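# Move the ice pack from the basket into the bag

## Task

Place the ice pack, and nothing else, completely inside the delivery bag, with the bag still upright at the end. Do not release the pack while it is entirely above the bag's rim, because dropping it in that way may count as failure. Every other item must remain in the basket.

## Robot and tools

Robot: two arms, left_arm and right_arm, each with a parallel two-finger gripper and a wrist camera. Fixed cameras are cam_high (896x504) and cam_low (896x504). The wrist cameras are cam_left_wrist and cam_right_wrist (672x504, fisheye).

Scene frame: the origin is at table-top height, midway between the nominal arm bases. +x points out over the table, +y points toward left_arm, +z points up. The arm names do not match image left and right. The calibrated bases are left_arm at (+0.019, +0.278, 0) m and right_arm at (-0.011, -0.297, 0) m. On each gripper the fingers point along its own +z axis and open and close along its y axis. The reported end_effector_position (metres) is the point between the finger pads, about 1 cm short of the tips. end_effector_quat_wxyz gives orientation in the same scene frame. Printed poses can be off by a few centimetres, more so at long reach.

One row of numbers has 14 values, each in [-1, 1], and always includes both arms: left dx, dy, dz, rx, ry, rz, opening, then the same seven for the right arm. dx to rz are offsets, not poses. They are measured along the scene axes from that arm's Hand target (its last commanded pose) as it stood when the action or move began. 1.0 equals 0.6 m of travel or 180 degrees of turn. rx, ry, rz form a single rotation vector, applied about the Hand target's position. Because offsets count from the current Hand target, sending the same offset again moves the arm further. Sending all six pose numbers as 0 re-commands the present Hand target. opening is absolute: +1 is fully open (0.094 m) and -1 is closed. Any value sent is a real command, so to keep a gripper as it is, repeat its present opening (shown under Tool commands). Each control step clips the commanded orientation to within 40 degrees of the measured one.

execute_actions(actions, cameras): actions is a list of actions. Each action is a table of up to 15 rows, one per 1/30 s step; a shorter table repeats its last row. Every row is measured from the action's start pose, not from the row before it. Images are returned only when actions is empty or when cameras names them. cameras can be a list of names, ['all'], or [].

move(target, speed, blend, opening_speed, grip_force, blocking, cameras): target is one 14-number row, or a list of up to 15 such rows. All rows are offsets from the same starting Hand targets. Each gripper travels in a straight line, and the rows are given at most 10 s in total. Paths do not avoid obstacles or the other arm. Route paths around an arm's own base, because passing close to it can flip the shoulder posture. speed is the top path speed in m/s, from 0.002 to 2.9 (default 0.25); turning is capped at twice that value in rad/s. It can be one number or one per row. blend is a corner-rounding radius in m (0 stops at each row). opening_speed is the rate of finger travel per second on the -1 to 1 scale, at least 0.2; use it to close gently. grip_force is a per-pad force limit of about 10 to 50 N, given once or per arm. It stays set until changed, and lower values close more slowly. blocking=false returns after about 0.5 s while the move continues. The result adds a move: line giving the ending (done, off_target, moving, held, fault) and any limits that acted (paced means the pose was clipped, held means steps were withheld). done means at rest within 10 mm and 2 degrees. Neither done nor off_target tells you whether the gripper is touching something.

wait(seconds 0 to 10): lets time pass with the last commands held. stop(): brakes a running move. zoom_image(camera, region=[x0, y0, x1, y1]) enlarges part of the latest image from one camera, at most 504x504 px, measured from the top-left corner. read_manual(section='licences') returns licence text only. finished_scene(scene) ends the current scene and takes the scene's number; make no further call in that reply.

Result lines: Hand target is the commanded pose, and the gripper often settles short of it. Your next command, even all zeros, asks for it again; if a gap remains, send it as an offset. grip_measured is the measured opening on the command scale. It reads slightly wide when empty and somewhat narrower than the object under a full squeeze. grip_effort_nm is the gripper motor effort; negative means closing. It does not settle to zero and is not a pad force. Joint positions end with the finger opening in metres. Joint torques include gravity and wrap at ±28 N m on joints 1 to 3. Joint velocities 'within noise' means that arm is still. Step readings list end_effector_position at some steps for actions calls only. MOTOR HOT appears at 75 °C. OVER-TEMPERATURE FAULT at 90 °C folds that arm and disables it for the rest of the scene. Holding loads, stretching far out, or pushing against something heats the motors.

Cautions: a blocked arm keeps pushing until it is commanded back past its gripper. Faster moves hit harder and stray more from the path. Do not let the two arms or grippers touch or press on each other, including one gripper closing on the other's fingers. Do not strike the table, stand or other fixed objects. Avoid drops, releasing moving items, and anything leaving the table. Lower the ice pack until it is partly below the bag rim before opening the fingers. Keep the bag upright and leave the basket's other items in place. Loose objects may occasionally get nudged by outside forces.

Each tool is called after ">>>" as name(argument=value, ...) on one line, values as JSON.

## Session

>>> execute_actions(actions=[])

Scene clock: 0.00 s.
left_arm: end_effector_position=(+0.3996, +0.1510, +0.1749) grip_measured=+1.000 grip_effort_nm=n/a end_effector_quat_wxyz=(+0.544, +0.089, +0.834, -0.030) | right_arm: end_effector_position=(+0.3058, -0.3633, +0.1338) grip_measured=+1.000 grip_effort_nm=n/a end_effector_quat_wxyz=(+0.549, +0.077, +0.831, +0.037)
Joint positions: left_arm=[-0.435 1.273 0.672 0.169 -0.239 -0.057 0.094] | right_arm=[-0.383 0.961 0.327 0.204 -0.327 0.014 0.094]
Joint velocities: within noise
Joint torques (N m): no reading
Heat: left arm: 33 °C; right arm: 36 °C.
Hand target: left_arm +0.4000, +0.1508, +0.1777; +0.545, +0.089, +0.833, -0.031 | right_arm +0.3073, -0.3639, +0.1382; +0.553, +0.075, +0.829, +0.036
Tool commands: left_gripper/opening=+1.0 right_gripper/opening=+1.0
camera_calibration:
cam_left_wrist: T_world_to_cam=[[-0.245476, -0.967116, -0.0665417, 0.249336], [-0.930311, 0.254318, -0.264279, 0.379257], [0.272512, -0.00296981, -0.962148, 0.177146], [0, 0, 0, 1]] pos_world=[0.365759, 0.145211, 0.287261]
cam_right_wrist: T_world_to_cam=[[-0.15571, -0.975547, -0.155118, -0.294287], [-0.947068, 0.192067, -0.25724, 0.392525], [0.280742, 0.106853, -0.953817, 0.201348], [0, 0, 0, 1]] pos_world=[0.269398, -0.383996, 0.247372]

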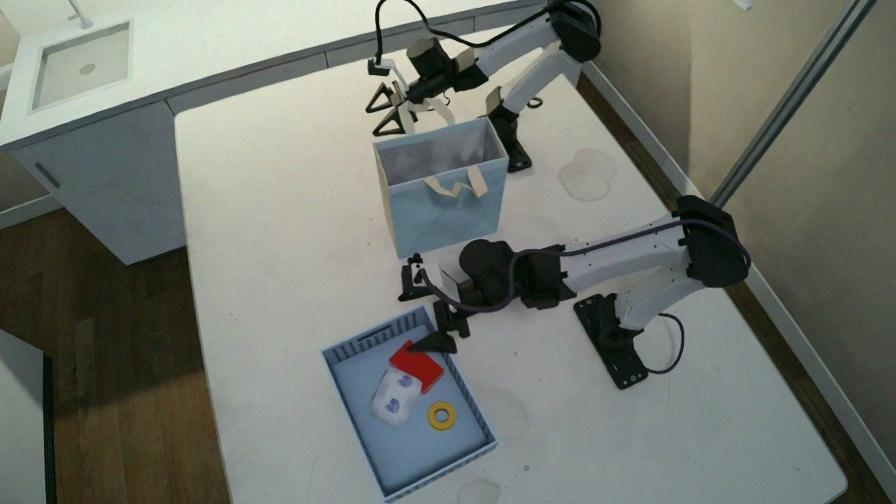

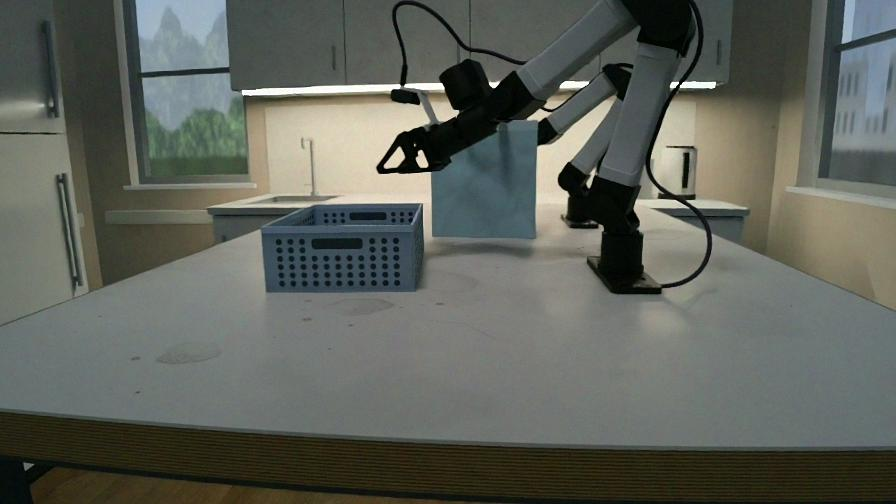

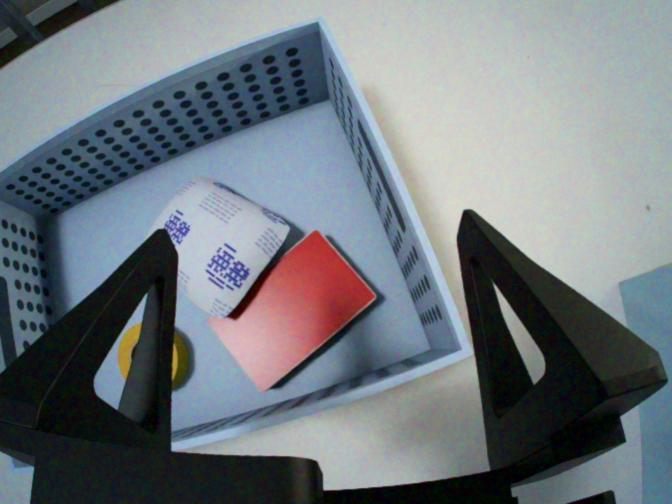

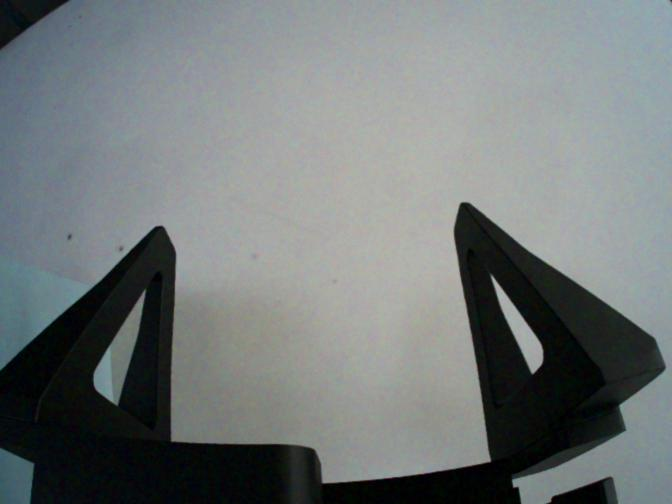

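>>> move(target=[0.1133,0.1203,-0.005,-0.0856,0.2517,0.2810,1,-0.095,-0.227,0.053,0,0,-0.144,1], speed=0.4, cameras=["cam_left_wrist","cam_high"])

Scene clock: 13.73 s.
left_arm: end_effector_position=(+0.4677, +0.2245, +0.1812) grip_measured=+1.000 grip_effort_nm=0.02 end_effector_quat_wxyz=(+0.177, -0.346, +0.919, +0.065) | right_arm: end_effector_position=(+0.2489, -0.4945, +0.1614) grip_measured=+1.000 grip_effort_nm=-0.02 end_effector_quat_wxyz=(+0.545, +0.256, +0.794, -0.085)
Joint positions: left_arm=[-0.244 2.099 2.155 -1.396 -0.304 -0.919 0.094] | right_arm=[-0.825 0.92 0.425 0.07 -0.327 0.014 0.094]
Joint torques (N m): left_arm=[0.98 -8.88 8.14 0.6 -0.26 -0.03] | right_arm=[-0.57 -1.18 9.1 2.12 -0.08 -0.07]
Heat: left arm: 38 °C; right arm: 37 °C.
Hand target: left_arm +0.4680, +0.2228, +0.1746; +0.162, -0.352, +0.920, +0.063 | right_arm +0.2503, -0.5001, +0.1700; +0.547, +0.259, +0.791, -0.089
Off the commanded pose: left_arm 0.007 m, 2 deg | right_arm 0.010 m, 1 deg.
move: done
camera_calibration:
cam_left_wrist: T_world_to_cam=[[0.612145, -0.78992, 0.0361309, -0.12201], [-0.704677, -0.524216, 0.47815, 0.360267], [-0.35876, -0.318158, -0.877535, 0.515557], [0, 0, 0, 1]] pos_world=[0.513521, 0.256508, 0.284566]
Images, in order (width x height): cam_high 896x504, cam_left_wrist 672x504.

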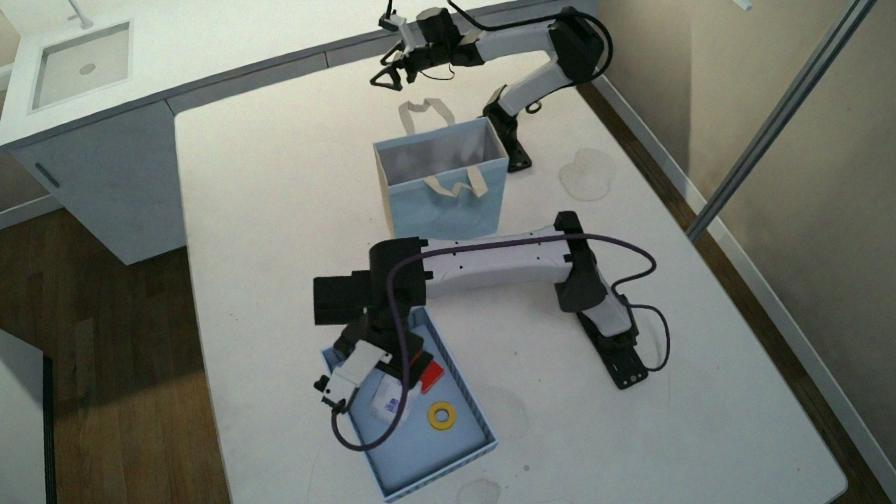

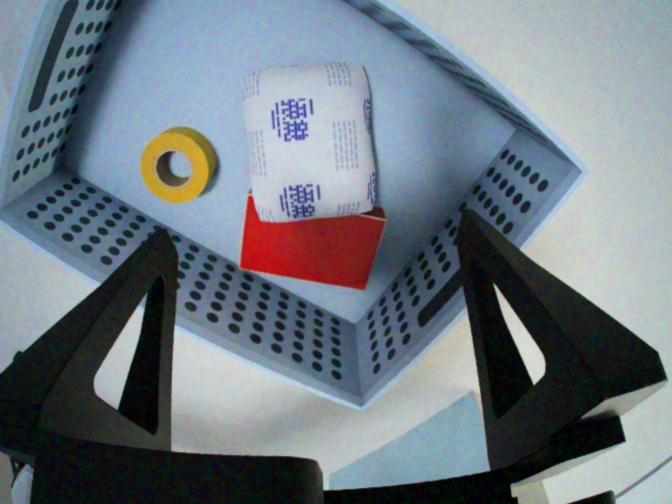

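>>> move(target=[-0.001,0.0095,-0.2677,0,0,0,1,0,0,0,0,0,0,1], speed=0.22, cameras=["cam_left_wrist"])

Scene clock: 16.97 s.
left_arm: end_effector_position=(+0.4682, +0.2273, +0.0292) grip_measured=+1.000 grip_effort_nm=0.02 end_effector_quat_wxyz=(+0.174, -0.351, +0.918, +0.064) | right_arm: end_effector_position=(+0.2489, -0.4945, +0.1614) grip_measured=+1.000 grip_effort_nm=-0.02 end_effector_quat_wxyz=(+0.545, +0.256, +0.794, -0.085)
Joint positions: left_arm=[-0.236 2.109 1.559 -0.795 -0.299 -0.92 0.094] | right_arm=[-0.825 0.92 0.425 0.07 -0.327 0.014 0.094]
Joint torques (N m): left_arm=[1.36 -8.83 5.35 1.02 -0.29 0.12] | right_arm=[-0.53 -1.18 9.06 2.11 -0.08 -0.06]
Heat: left arm: 38 °C; right arm: 38 °C.
Hand target: left_arm +0.4673, +0.2286, +0.0140; +0.162, -0.353, +0.919, +0.063 | right_arm +0.2503, -0.5001, +0.1700; +0.547, +0.259, +0.791, -0.089
Off the commanded pose: left_arm 0.015 m, 1 deg | right_arm 0.010 m, 1 deg.
move: off_target (left_arm)
camera_calibration:
cam_left_wrist: T_world_to_cam=[[0.619018, -0.784493, 0.0372399, -0.119114], [-0.69798, -0.527777, 0.48402, 0.432326], [-0.360056, -0.32561, -0.874264, 0.385582], [0, 0, 0, 1]] pos_world=[0.51432, 0.260277, 0.132282]
Images, in order (width x height): cam_left_wrist 672x504.

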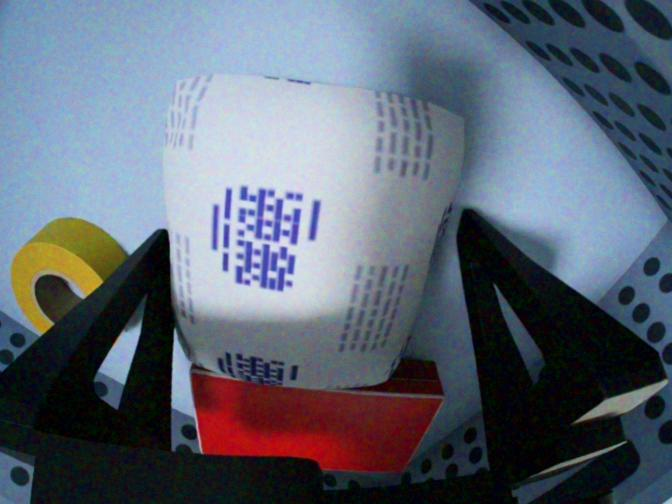

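>>> move(target=[[0,0,-0.0133,0,0,0,1,0,0,0,0,0,0,1],[0,0,-0.0133,0,0,0,0.0,0,0,0,0,0,0,1]], speed=0.1, opening_speed=1.2, cameras=["cam_left_wrist"])

Scene clock: 20.27 s.
left_arm: end_effector_position=(+0.4739, +0.2260, +0.0283) grip_measured=+0.166 grip_effort_nm=-0.94 end_effector_quat_wxyz=(+0.185, -0.352, +0.916, +0.056) | right_arm: end_effector_position=(+0.2489, -0.4945, +0.1614) grip_measured=+1.000 grip_effort_nm=-0.02 end_effector_quat_wxyz=(+0.545, +0.256, +0.794, -0.085)
Joint positions: left_arm=[-0.236 2.109 1.549 -0.756 -0.299 -0.92 0.055] | right_arm=[-0.825 0.92 0.425 0.07 -0.327 0.014 0.094]
Joint torques (N m): left_arm=[1.32 -8.09 4.86 0.94 -0.29 0.12] | right_arm=[-0.62 -1.24 9.09 2.13 -0.06 -0.05]
Heat: left arm: 37 °C; right arm: 38 °C.
Hand target: left_arm +0.4674, +0.2286, +0.0061; +0.162, -0.353, +0.919, +0.063 | right_arm +0.2503, -0.5001, +0.1700; +0.547, +0.259, +0.791, -0.089
Off the commanded pose: left_arm 0.023 m, 3 deg | right_arm 0.010 m, 1 deg.
move: off_target (left_arm); target 2's new opening was sent with left_arm's hand 0.022 m and 2 deg from that target
camera_calibration:
cam_left_wrist: T_world_to_cam=[[0.617698, -0.784184, 0.0591966, -0.123662], [-0.711093, -0.524805, 0.467896, 0.441938], [-0.335849, -0.331113, -0.881799, 0.376294], [0, 0, 0, 1]] pos_world=[0.517023, 0.259553, 0.132355]
Images, in order (width x height): cam_left_wrist 672x504.

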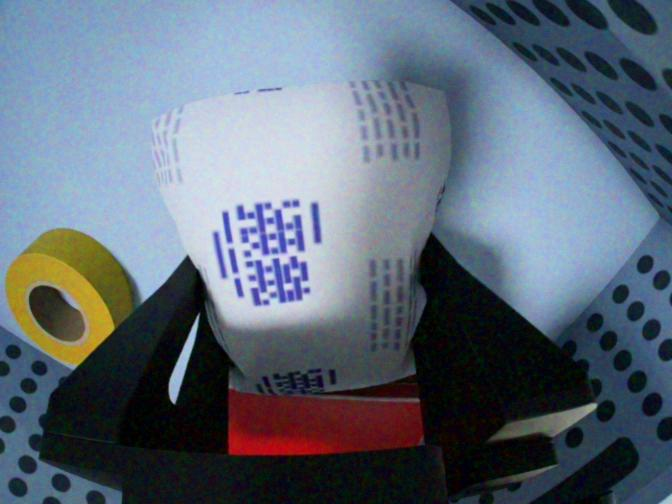

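>>> move(target=[[0,0,0.34,0,0,0,0.0,0,0,0,0,0,0,1],[-0.212,-0.281,0.557,0.03,-0.095,-0.127,0.0,0,0,0,0,0,0,1],[-0.404,-0.573,0.523,0.063,-0.1895,-0.2531,0.0,0,0,0,0,0,0,1]], speed=0.3, blend=[0.06,0.08,0], cameras=["cam_left_wrist","cam_high"])

Scene clock: 25.40 s.
left_arm: end_effector_position=(+0.2195, -0.1171, +0.3140) grip_measured=+0.159 grip_effort_nm=-1.01 end_effector_quat_wxyz=(+0.450, +0.052, +0.891, -0.029) | right_arm: end_effector_position=(+0.2489, -0.4945, +0.1614) grip_measured=+1.000 grip_effort_nm=-0.02 end_effector_quat_wxyz=(+0.545, +0.256, +0.794, -0.085)
Joint positions: left_arm=[-1.42 2.078 2.437 -1.567 -0.882 -1.119 0.054] | right_arm=[-0.825 0.92 0.425 0.07 -0.327 0.014 0.094]
Joint torques (N m): left_arm=[1.07 -9.21 7.68 0.83 -1.11 0.01] | right_arm=[-0.44 -1.17 9.05 2.12 -0.07 -0.06]
Heat: left arm: 38 °C; right arm: 38 °C.
Hand target: left_arm +0.2251, -0.1152, +0.3197; +0.461, +0.039, +0.886, -0.020 | right_arm +0.2503, -0.5001, +0.1700; +0.547, +0.259, +0.791, -0.089
Off the commanded pose: left_arm 0.008 m, 2 deg | right_arm 0.010 m, 1 deg.
joint sent to its limit (left arm) — joint 4 (wrist pitch), lower limit. The joint targets still meet the commanded pose.
move: done
camera_calibration:
cam_left_wrist: T_world_to_cam=[[-0.186441, -0.982466, -0.000761008, -0.0803363], [-0.980949, 0.186196, -0.0554098, 0.254136], [0.0545799, -0.00958414, -0.998463, 0.417805], [0, 0, 0, 1]] pos_world=[0.211512, -0.122242, 0.431183]
Images, in order (width x height): cam_high 896x504, cam_left_wrist 672x504.

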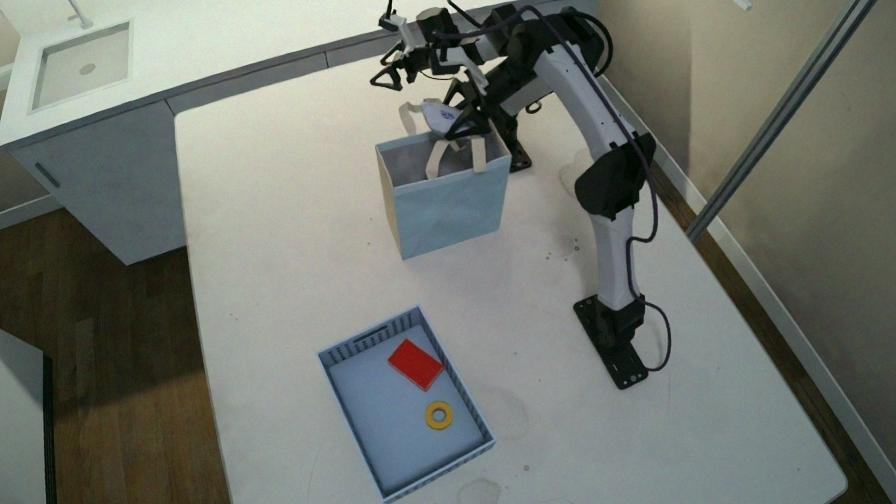

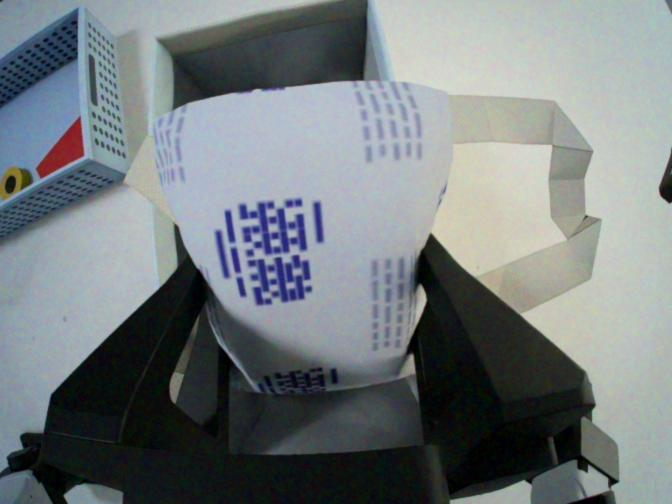

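>>> move(target=[[0.0115,0.0303,-0.1162,0.005,0.072,0.006,0.0,0,0,0,0,0,0,1],[0.0182,0.0303,-0.3195,0.012,0.1718,0.012,0.0,0,0,0,0,0,0,1]], speed=0.16, blend=[0.03,0], cameras=["cam_left_wrist","cam_high"])

Scene clock: 31.07 s.
left_arm: end_effector_position=(+0.2355, -0.0970, +0.1282) grip_measured=+0.159 grip_effort_nm=-1.01 end_effector_quat_wxyz=(+0.210, +0.021, +0.977, +0.001) | right_arm: end_effector_position=(+0.2489, -0.4945, +0.1614) grip_measured=+1.000 grip_effort_nm=-0.02 end_effector_quat_wxyz=(+0.545, +0.256, +0.794, -0.085)
Joint positions: left_arm=[-1.211 2.026 1.822 -1.197 -0.39 -1.123 0.054] | right_arm=[-0.825 0.92 0.425 0.07 -0.327 0.014 0.094]
Joint torques (N m): left_arm=[1.16 -11.22 5.5 0.79 -0.43 0.24] | right_arm=[-0.53 -1.2 8.99 2.12 -0.07 -0.05]
Heat: left arm: 38 °C; right arm: 39 °C.
Hand target: left_arm +0.2361, -0.0969, +0.1281; +0.208, +0.025, +0.978, -0.005 | right_arm +0.2503, -0.5001, +0.1700; +0.547, +0.259, +0.791, -0.089
Off the commanded pose: left_arm 0.001 m, 1 deg | right_arm 0.010 m, 1 deg.
move: done
camera_calibration:
cam_left_wrist: T_world_to_cam=[[-0.103538, -0.994447, 0.0188644, -0.0810072], [-0.892528, 0.101264, 0.439476, 0.163299], [-0.438946, 0.0286657, -0.898056, 0.338615], [0, 0, 0, 1]] pos_world=[0.285996, -0.1068, 0.233858]
Images, in order (width x height): cam_high 896x504, cam_left_wrist 672x504.

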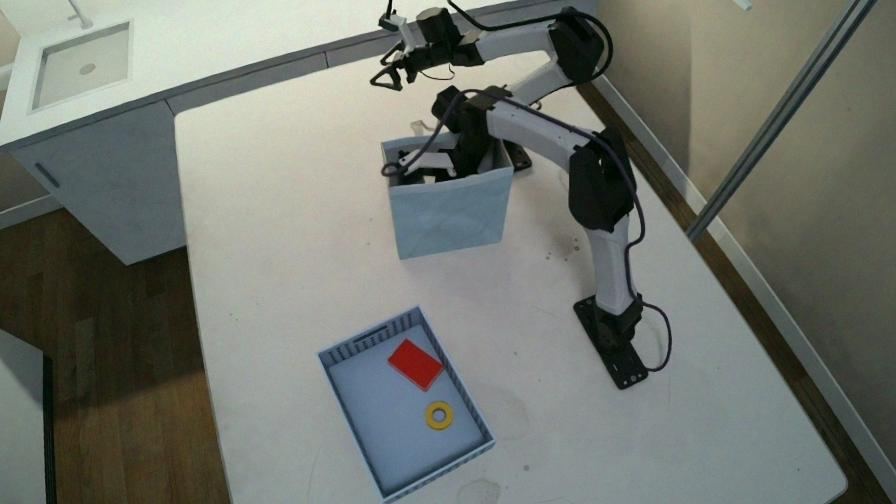

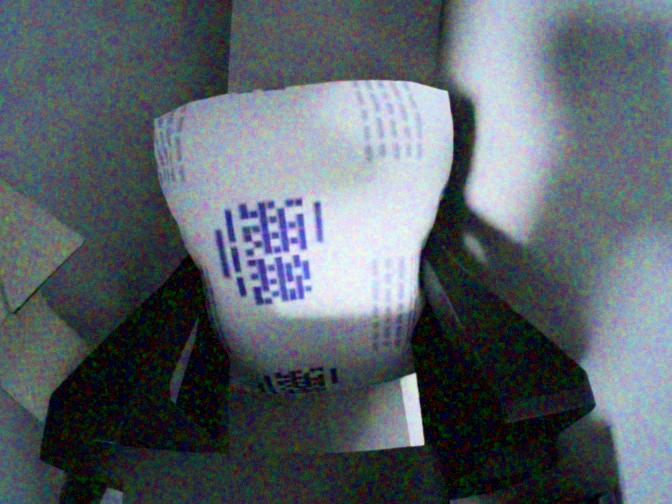

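>>> zoom_image(camera="cam_high", region=[340, 70, 580, 280])

Scaled by 2.100 from the camera's 896x504 image, which has a finer 1280x720 frame.

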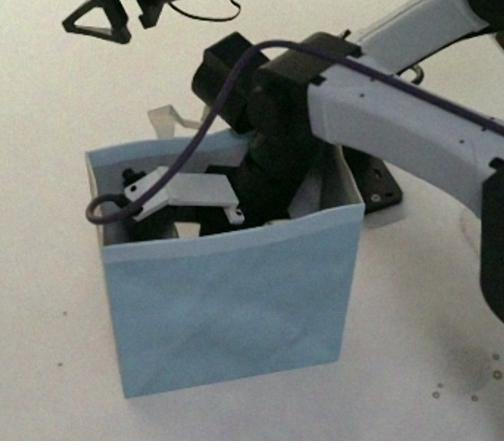

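>>> move(target=[0.0,-0.0233,-0.005,0,0,0,0.0,0,0,0,0,0,0,1], speed=0.08, cameras=["cam_left_wrist","cam_high"])

Scene clock: 33.80 s.
left_arm: end_effector_position=(+0.2376, -0.1049, +0.1283) grip_measured=+0.159 grip_effort_nm=-1.01 end_effector_quat_wxyz=(+0.212, +0.021, +0.977, -0.005) | right_arm: end_effector_position=(+0.2489, -0.4945, +0.1614) grip_measured=+1.000 grip_effort_nm=-0.02 end_effector_quat_wxyz=(+0.545, +0.256, +0.794, -0.085)
Joint positions: left_arm=[-1.213 2.049 1.855 -1.196 -0.39 -1.123 0.054] | right_arm=[-0.825 0.92 0.425 0.07 -0.327 0.014 0.094]
Joint torques (N m): left_arm=[0.34 -8.84 8.53 0.63 -0.44 0.11] | right_arm=[-0.47 -1.14 9.11 2.13 -0.08 -0.07]
Heat: left arm: 39 °C; right arm: 39 °C.
Hand target: left_arm +0.2361, -0.1109, +0.1251; +0.208, +0.024, +0.978, -0.005 | right_arm +0.2503, -0.5001, +0.1700; +0.547, +0.259, +0.791, -0.089
Off the commanded pose: left_arm 0.007 m, 1 deg | right_arm 0.010 m, 1 deg.
move: done
camera_calibration:
cam_left_wrist: T_world_to_cam=[[-0.105629, -0.993988, 0.0288209, -0.0894131], [-0.893897, 0.10761, 0.435164, 0.167483], [-0.435649, 0.0202029, -0.89989, 0.33844], [0, 0, 0, 1]] pos_world=[0.287709, -0.113736, 0.234253]
Images, in order (width x height): cam_high 896x504, cam_left_wrist 672x504.

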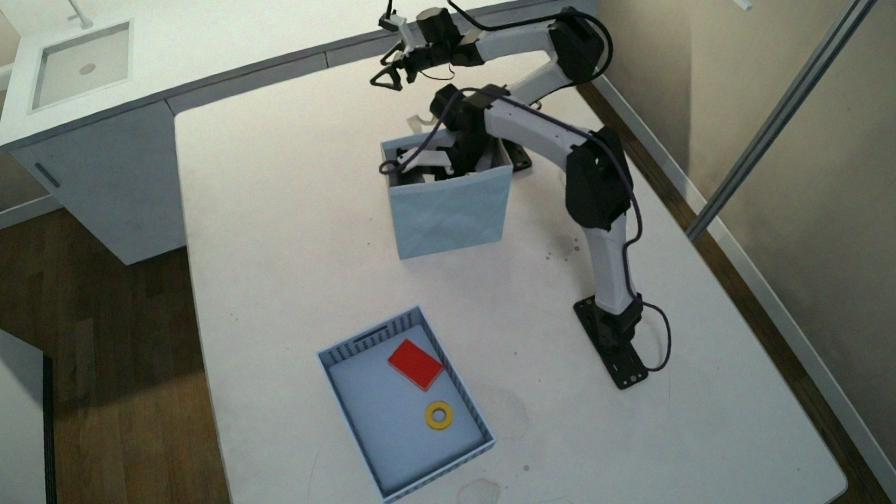

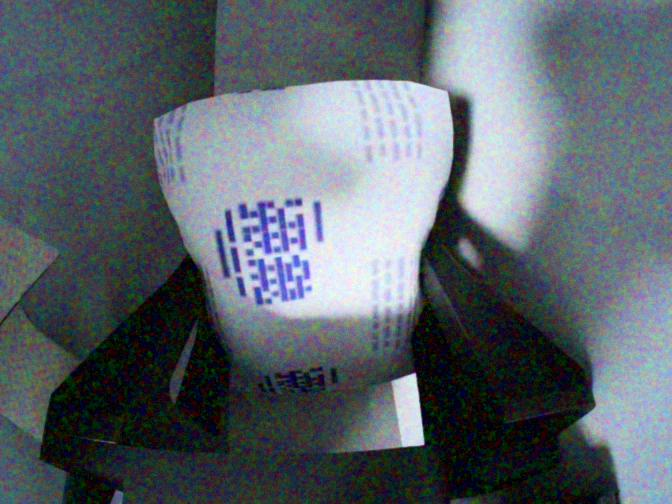

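>>> move(target=[[0.0,-0.003,-0.03,0,0,0,0.0,0,0,0,0,0,0,1],[0.0,-0.003,-0.03,0,0,0,0.42,0,0,0,0,0,0,1]], speed=0.08, opening_speed=1.5, cameras=["cam_left_wrist","cam_high"])

Scene clock: 36.30 s.
left_arm: end_effector_position=(+0.2394, -0.1116, +0.1236) grip_measured=+0.420 grip_effort_nm=0.01 end_effector_quat_wxyz=(+0.218, +0.019, +0.976, -0.018) | right_arm: end_effector_position=(+0.2489, -0.4945, +0.1614) grip_measured=+1.000 grip_effort_nm=-0.02 end_effector_quat_wxyz=(+0.545, +0.256, +0.794, -0.085)
Joint positions: left_arm=[-1.215 2.049 1.831 -1.143 -0.39 -1.123 0.067] | right_arm=[-0.825 0.92 0.425 0.07 -0.327 0.014 0.094]
Joint torques (N m): left_arm=[0.35 -8.42 5.5 0.82 -0.45 0.09] | right_arm=[-0.43 -1.13 9.05 2.1 -0.07 -0.07]
Heat: left arm: 39 °C; right arm: 39 °C.
Hand target: left_arm +0.2360, -0.1127, +0.1071; +0.208, +0.025, +0.978, -0.005 | right_arm +0.2503, -0.5001, +0.1701; +0.547, +0.259, +0.791, -0.089
Off the commanded pose: left_arm 0.017 m, 2 deg | right_arm 0.010 m, 1 deg.
move: off_target (left_arm); target 2's new opening was sent with left_arm's hand 0.017 m and 2 deg from that target
camera_calibration:
cam_left_wrist: T_world_to_cam=[[-0.107589, -0.992714, 0.054251, -0.0982352], [-0.898138, 0.12045, 0.422896, 0.175867], [-0.426349, -0.00322595, -0.904553, 0.330865], [0, 0, 0, 1]] pos_world=[0.288448, -0.117635, 0.230241]
Images, in order (width x height): cam_high 896x504, cam_left_wrist 672x504.

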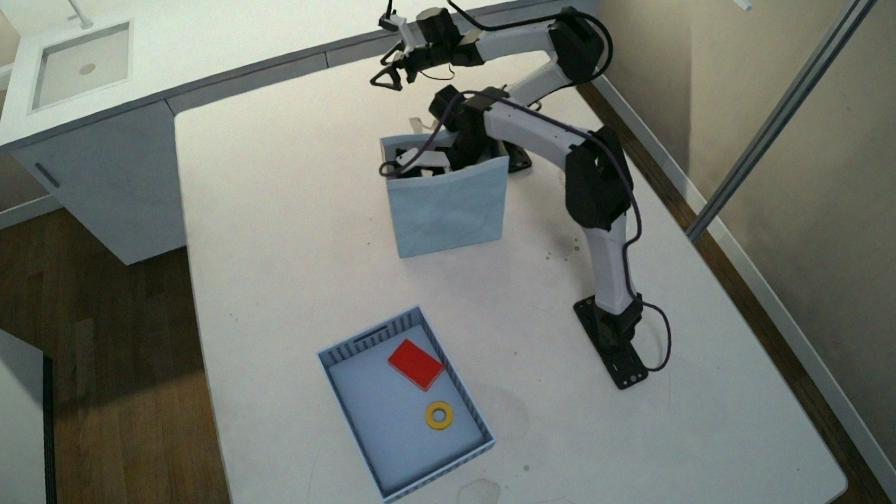

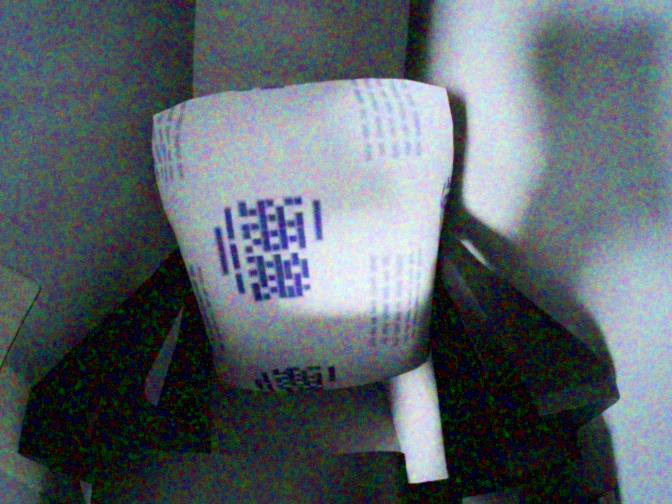

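>>> move(target=[0,0,0,0,0,0,0.54,0,0,0,0,0,0,1], speed=0.08, opening_speed=0.5, cameras=["cam_left_wrist","cam_high"])

Scene clock: 37.60 s.
left_arm: end_effector_position=(+0.2395, -0.1118, +0.1236) grip_measured=+0.539 grip_effort_nm=0.06 end_effector_quat_wxyz=(+0.218, +0.019, +0.976, -0.018) | right_arm: end_effector_position=(+0.2489, -0.4945, +0.1614) grip_measured=+1.000 grip_effort_nm=-0.02 end_effector_quat_wxyz=(+0.545, +0.256, +0.794, -0.085)
Joint positions: left_arm=[-1.215 2.049 1.831 -1.142 -0.39 -1.123 0.072] | right_arm=[-0.825 0.92 0.425 0.07 -0.327 0.014 0.094]
Joint torques (N m): left_arm=[0.34 -8.5 5.52 0.81 -0.45 0.09] | right_arm=[-0.51 -1.25 9.14 2.15 -0.06 -0.05]
Heat: left arm: 39 °C; right arm: 39 °C.
Hand target: left_arm +0.2361, -0.1128, +0.1071; +0.208, +0.025, +0.978, -0.005 | right_arm +0.2503, -0.5001, +0.1701; +0.547, +0.259, +0.791, -0.089
Off the commanded pose: left_arm 0.017 m, 2 deg | right_arm 0.010 m, 1 deg.
move: off_target (left_arm)
camera_calibration:
cam_left_wrist: T_world_to_cam=[[-0.107582, -0.992675, 0.0549834, -0.0984927], [-0.898236, 0.120754, 0.4226, 0.176103], [-0.426143, -0.00392415, -0.904647, 0.330788], [0, 0, 0, 1]] pos_world=[0.288549, -0.117738, 0.230241]
Images, in order (width x height): cam_high 896x504, cam_left_wrist 672x504.

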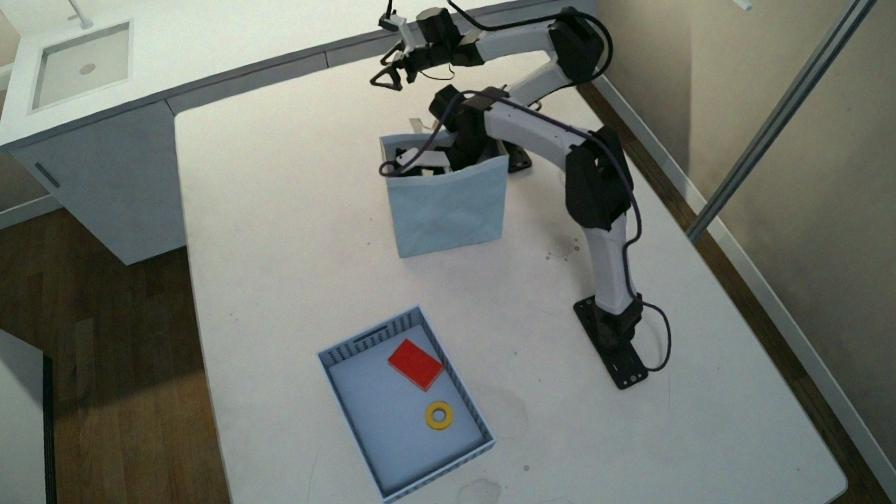

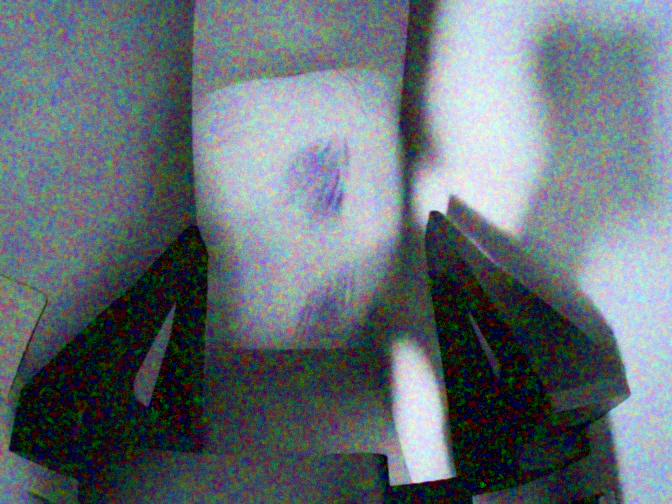

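>>> move(target=[[-0.007,0,0.188,-0.007,-0.1,0,0.4,0,0,0,0,0,0,1],[-0.023,0.0,0.345,-0.013,-0.178,0,0.4,0,0,0,0,0,0,1]], speed=0.15, blend=[0.03,0], cameras=["cam_left_wrist","cam_high"])

Scene clock: 41.50 s.
left_arm: end_effector_position=(+0.2216, -0.1117, +0.3180) grip_measured=+0.402 grip_effort_nm=-0.08 end_effector_quat_wxyz=(+0.468, +0.023, +0.883, -0.032) | right_arm: end_effector_position=(+0.2489, -0.4945, +0.1614) grip_measured=+1.000 grip_effort_nm=-0.02 end_effector_quat_wxyz=(+0.545, +0.256, +0.794, -0.085)
Joint positions: left_arm=[-1.425 2.058 2.398 -1.557 -0.931 -1.184 0.066] | right_arm=[-0.825 0.92 0.425 0.07 -0.327 0.014 0.094]
Joint torques (N m): left_arm=[0.51 -8.31 6.94 0.72 -0.96 -0.02] | right_arm=[-0.53 -1.1 8.99 2.12 -0.05 -0.05]
Heat: left arm: 39 °C; right arm: 40 °C.
Hand target: left_arm +0.2222, -0.1128, +0.3141; +0.470, +0.021, +0.882, -0.018 | right_arm +0.2503, -0.5001, +0.1701; +0.547, +0.259, +0.791, -0.089
Off the commanded pose: left_arm 0.004 m, 2 deg | right_arm 0.010 m, 1 deg.
joint sent to its limit (left arm) — joint 4 (wrist pitch), lower limit. The joint targets still meet the commanded pose.
move: done
camera_calibration:
cam_left_wrist: T_world_to_cam=[[-0.138536, -0.989956, 0.0282127, -0.0953217], [-0.985918, 0.135164, -0.0984662, 0.26458], [0.0936638, -0.0414565, -0.99474, 0.408308], [0, 0, 0, 1]] pos_world=[0.209405, -0.113199, 0.434902]
Images, in order (width x height): cam_high 896x504, cam_left_wrist 672x504.

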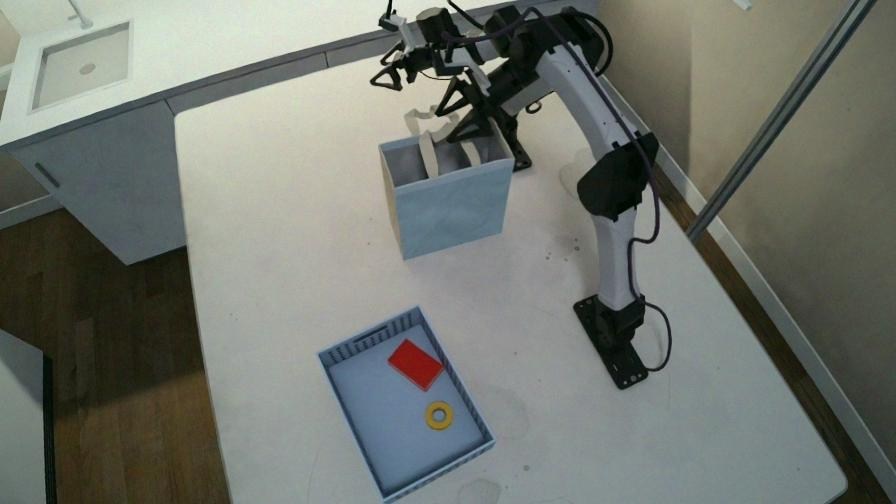

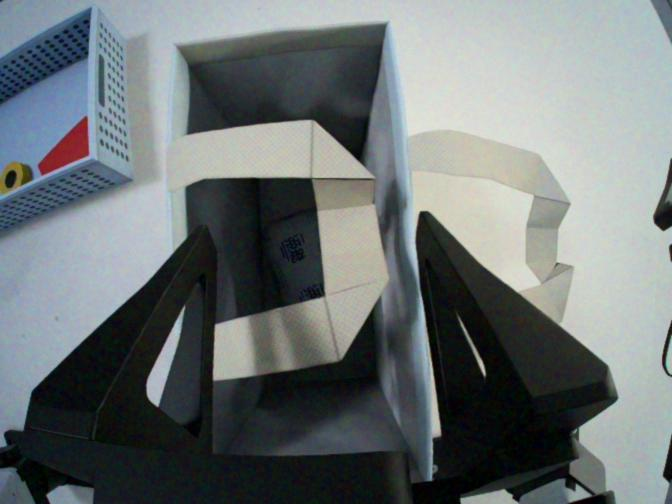

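>>> finished_scene(scene=2)

The scene is finished: the task was done.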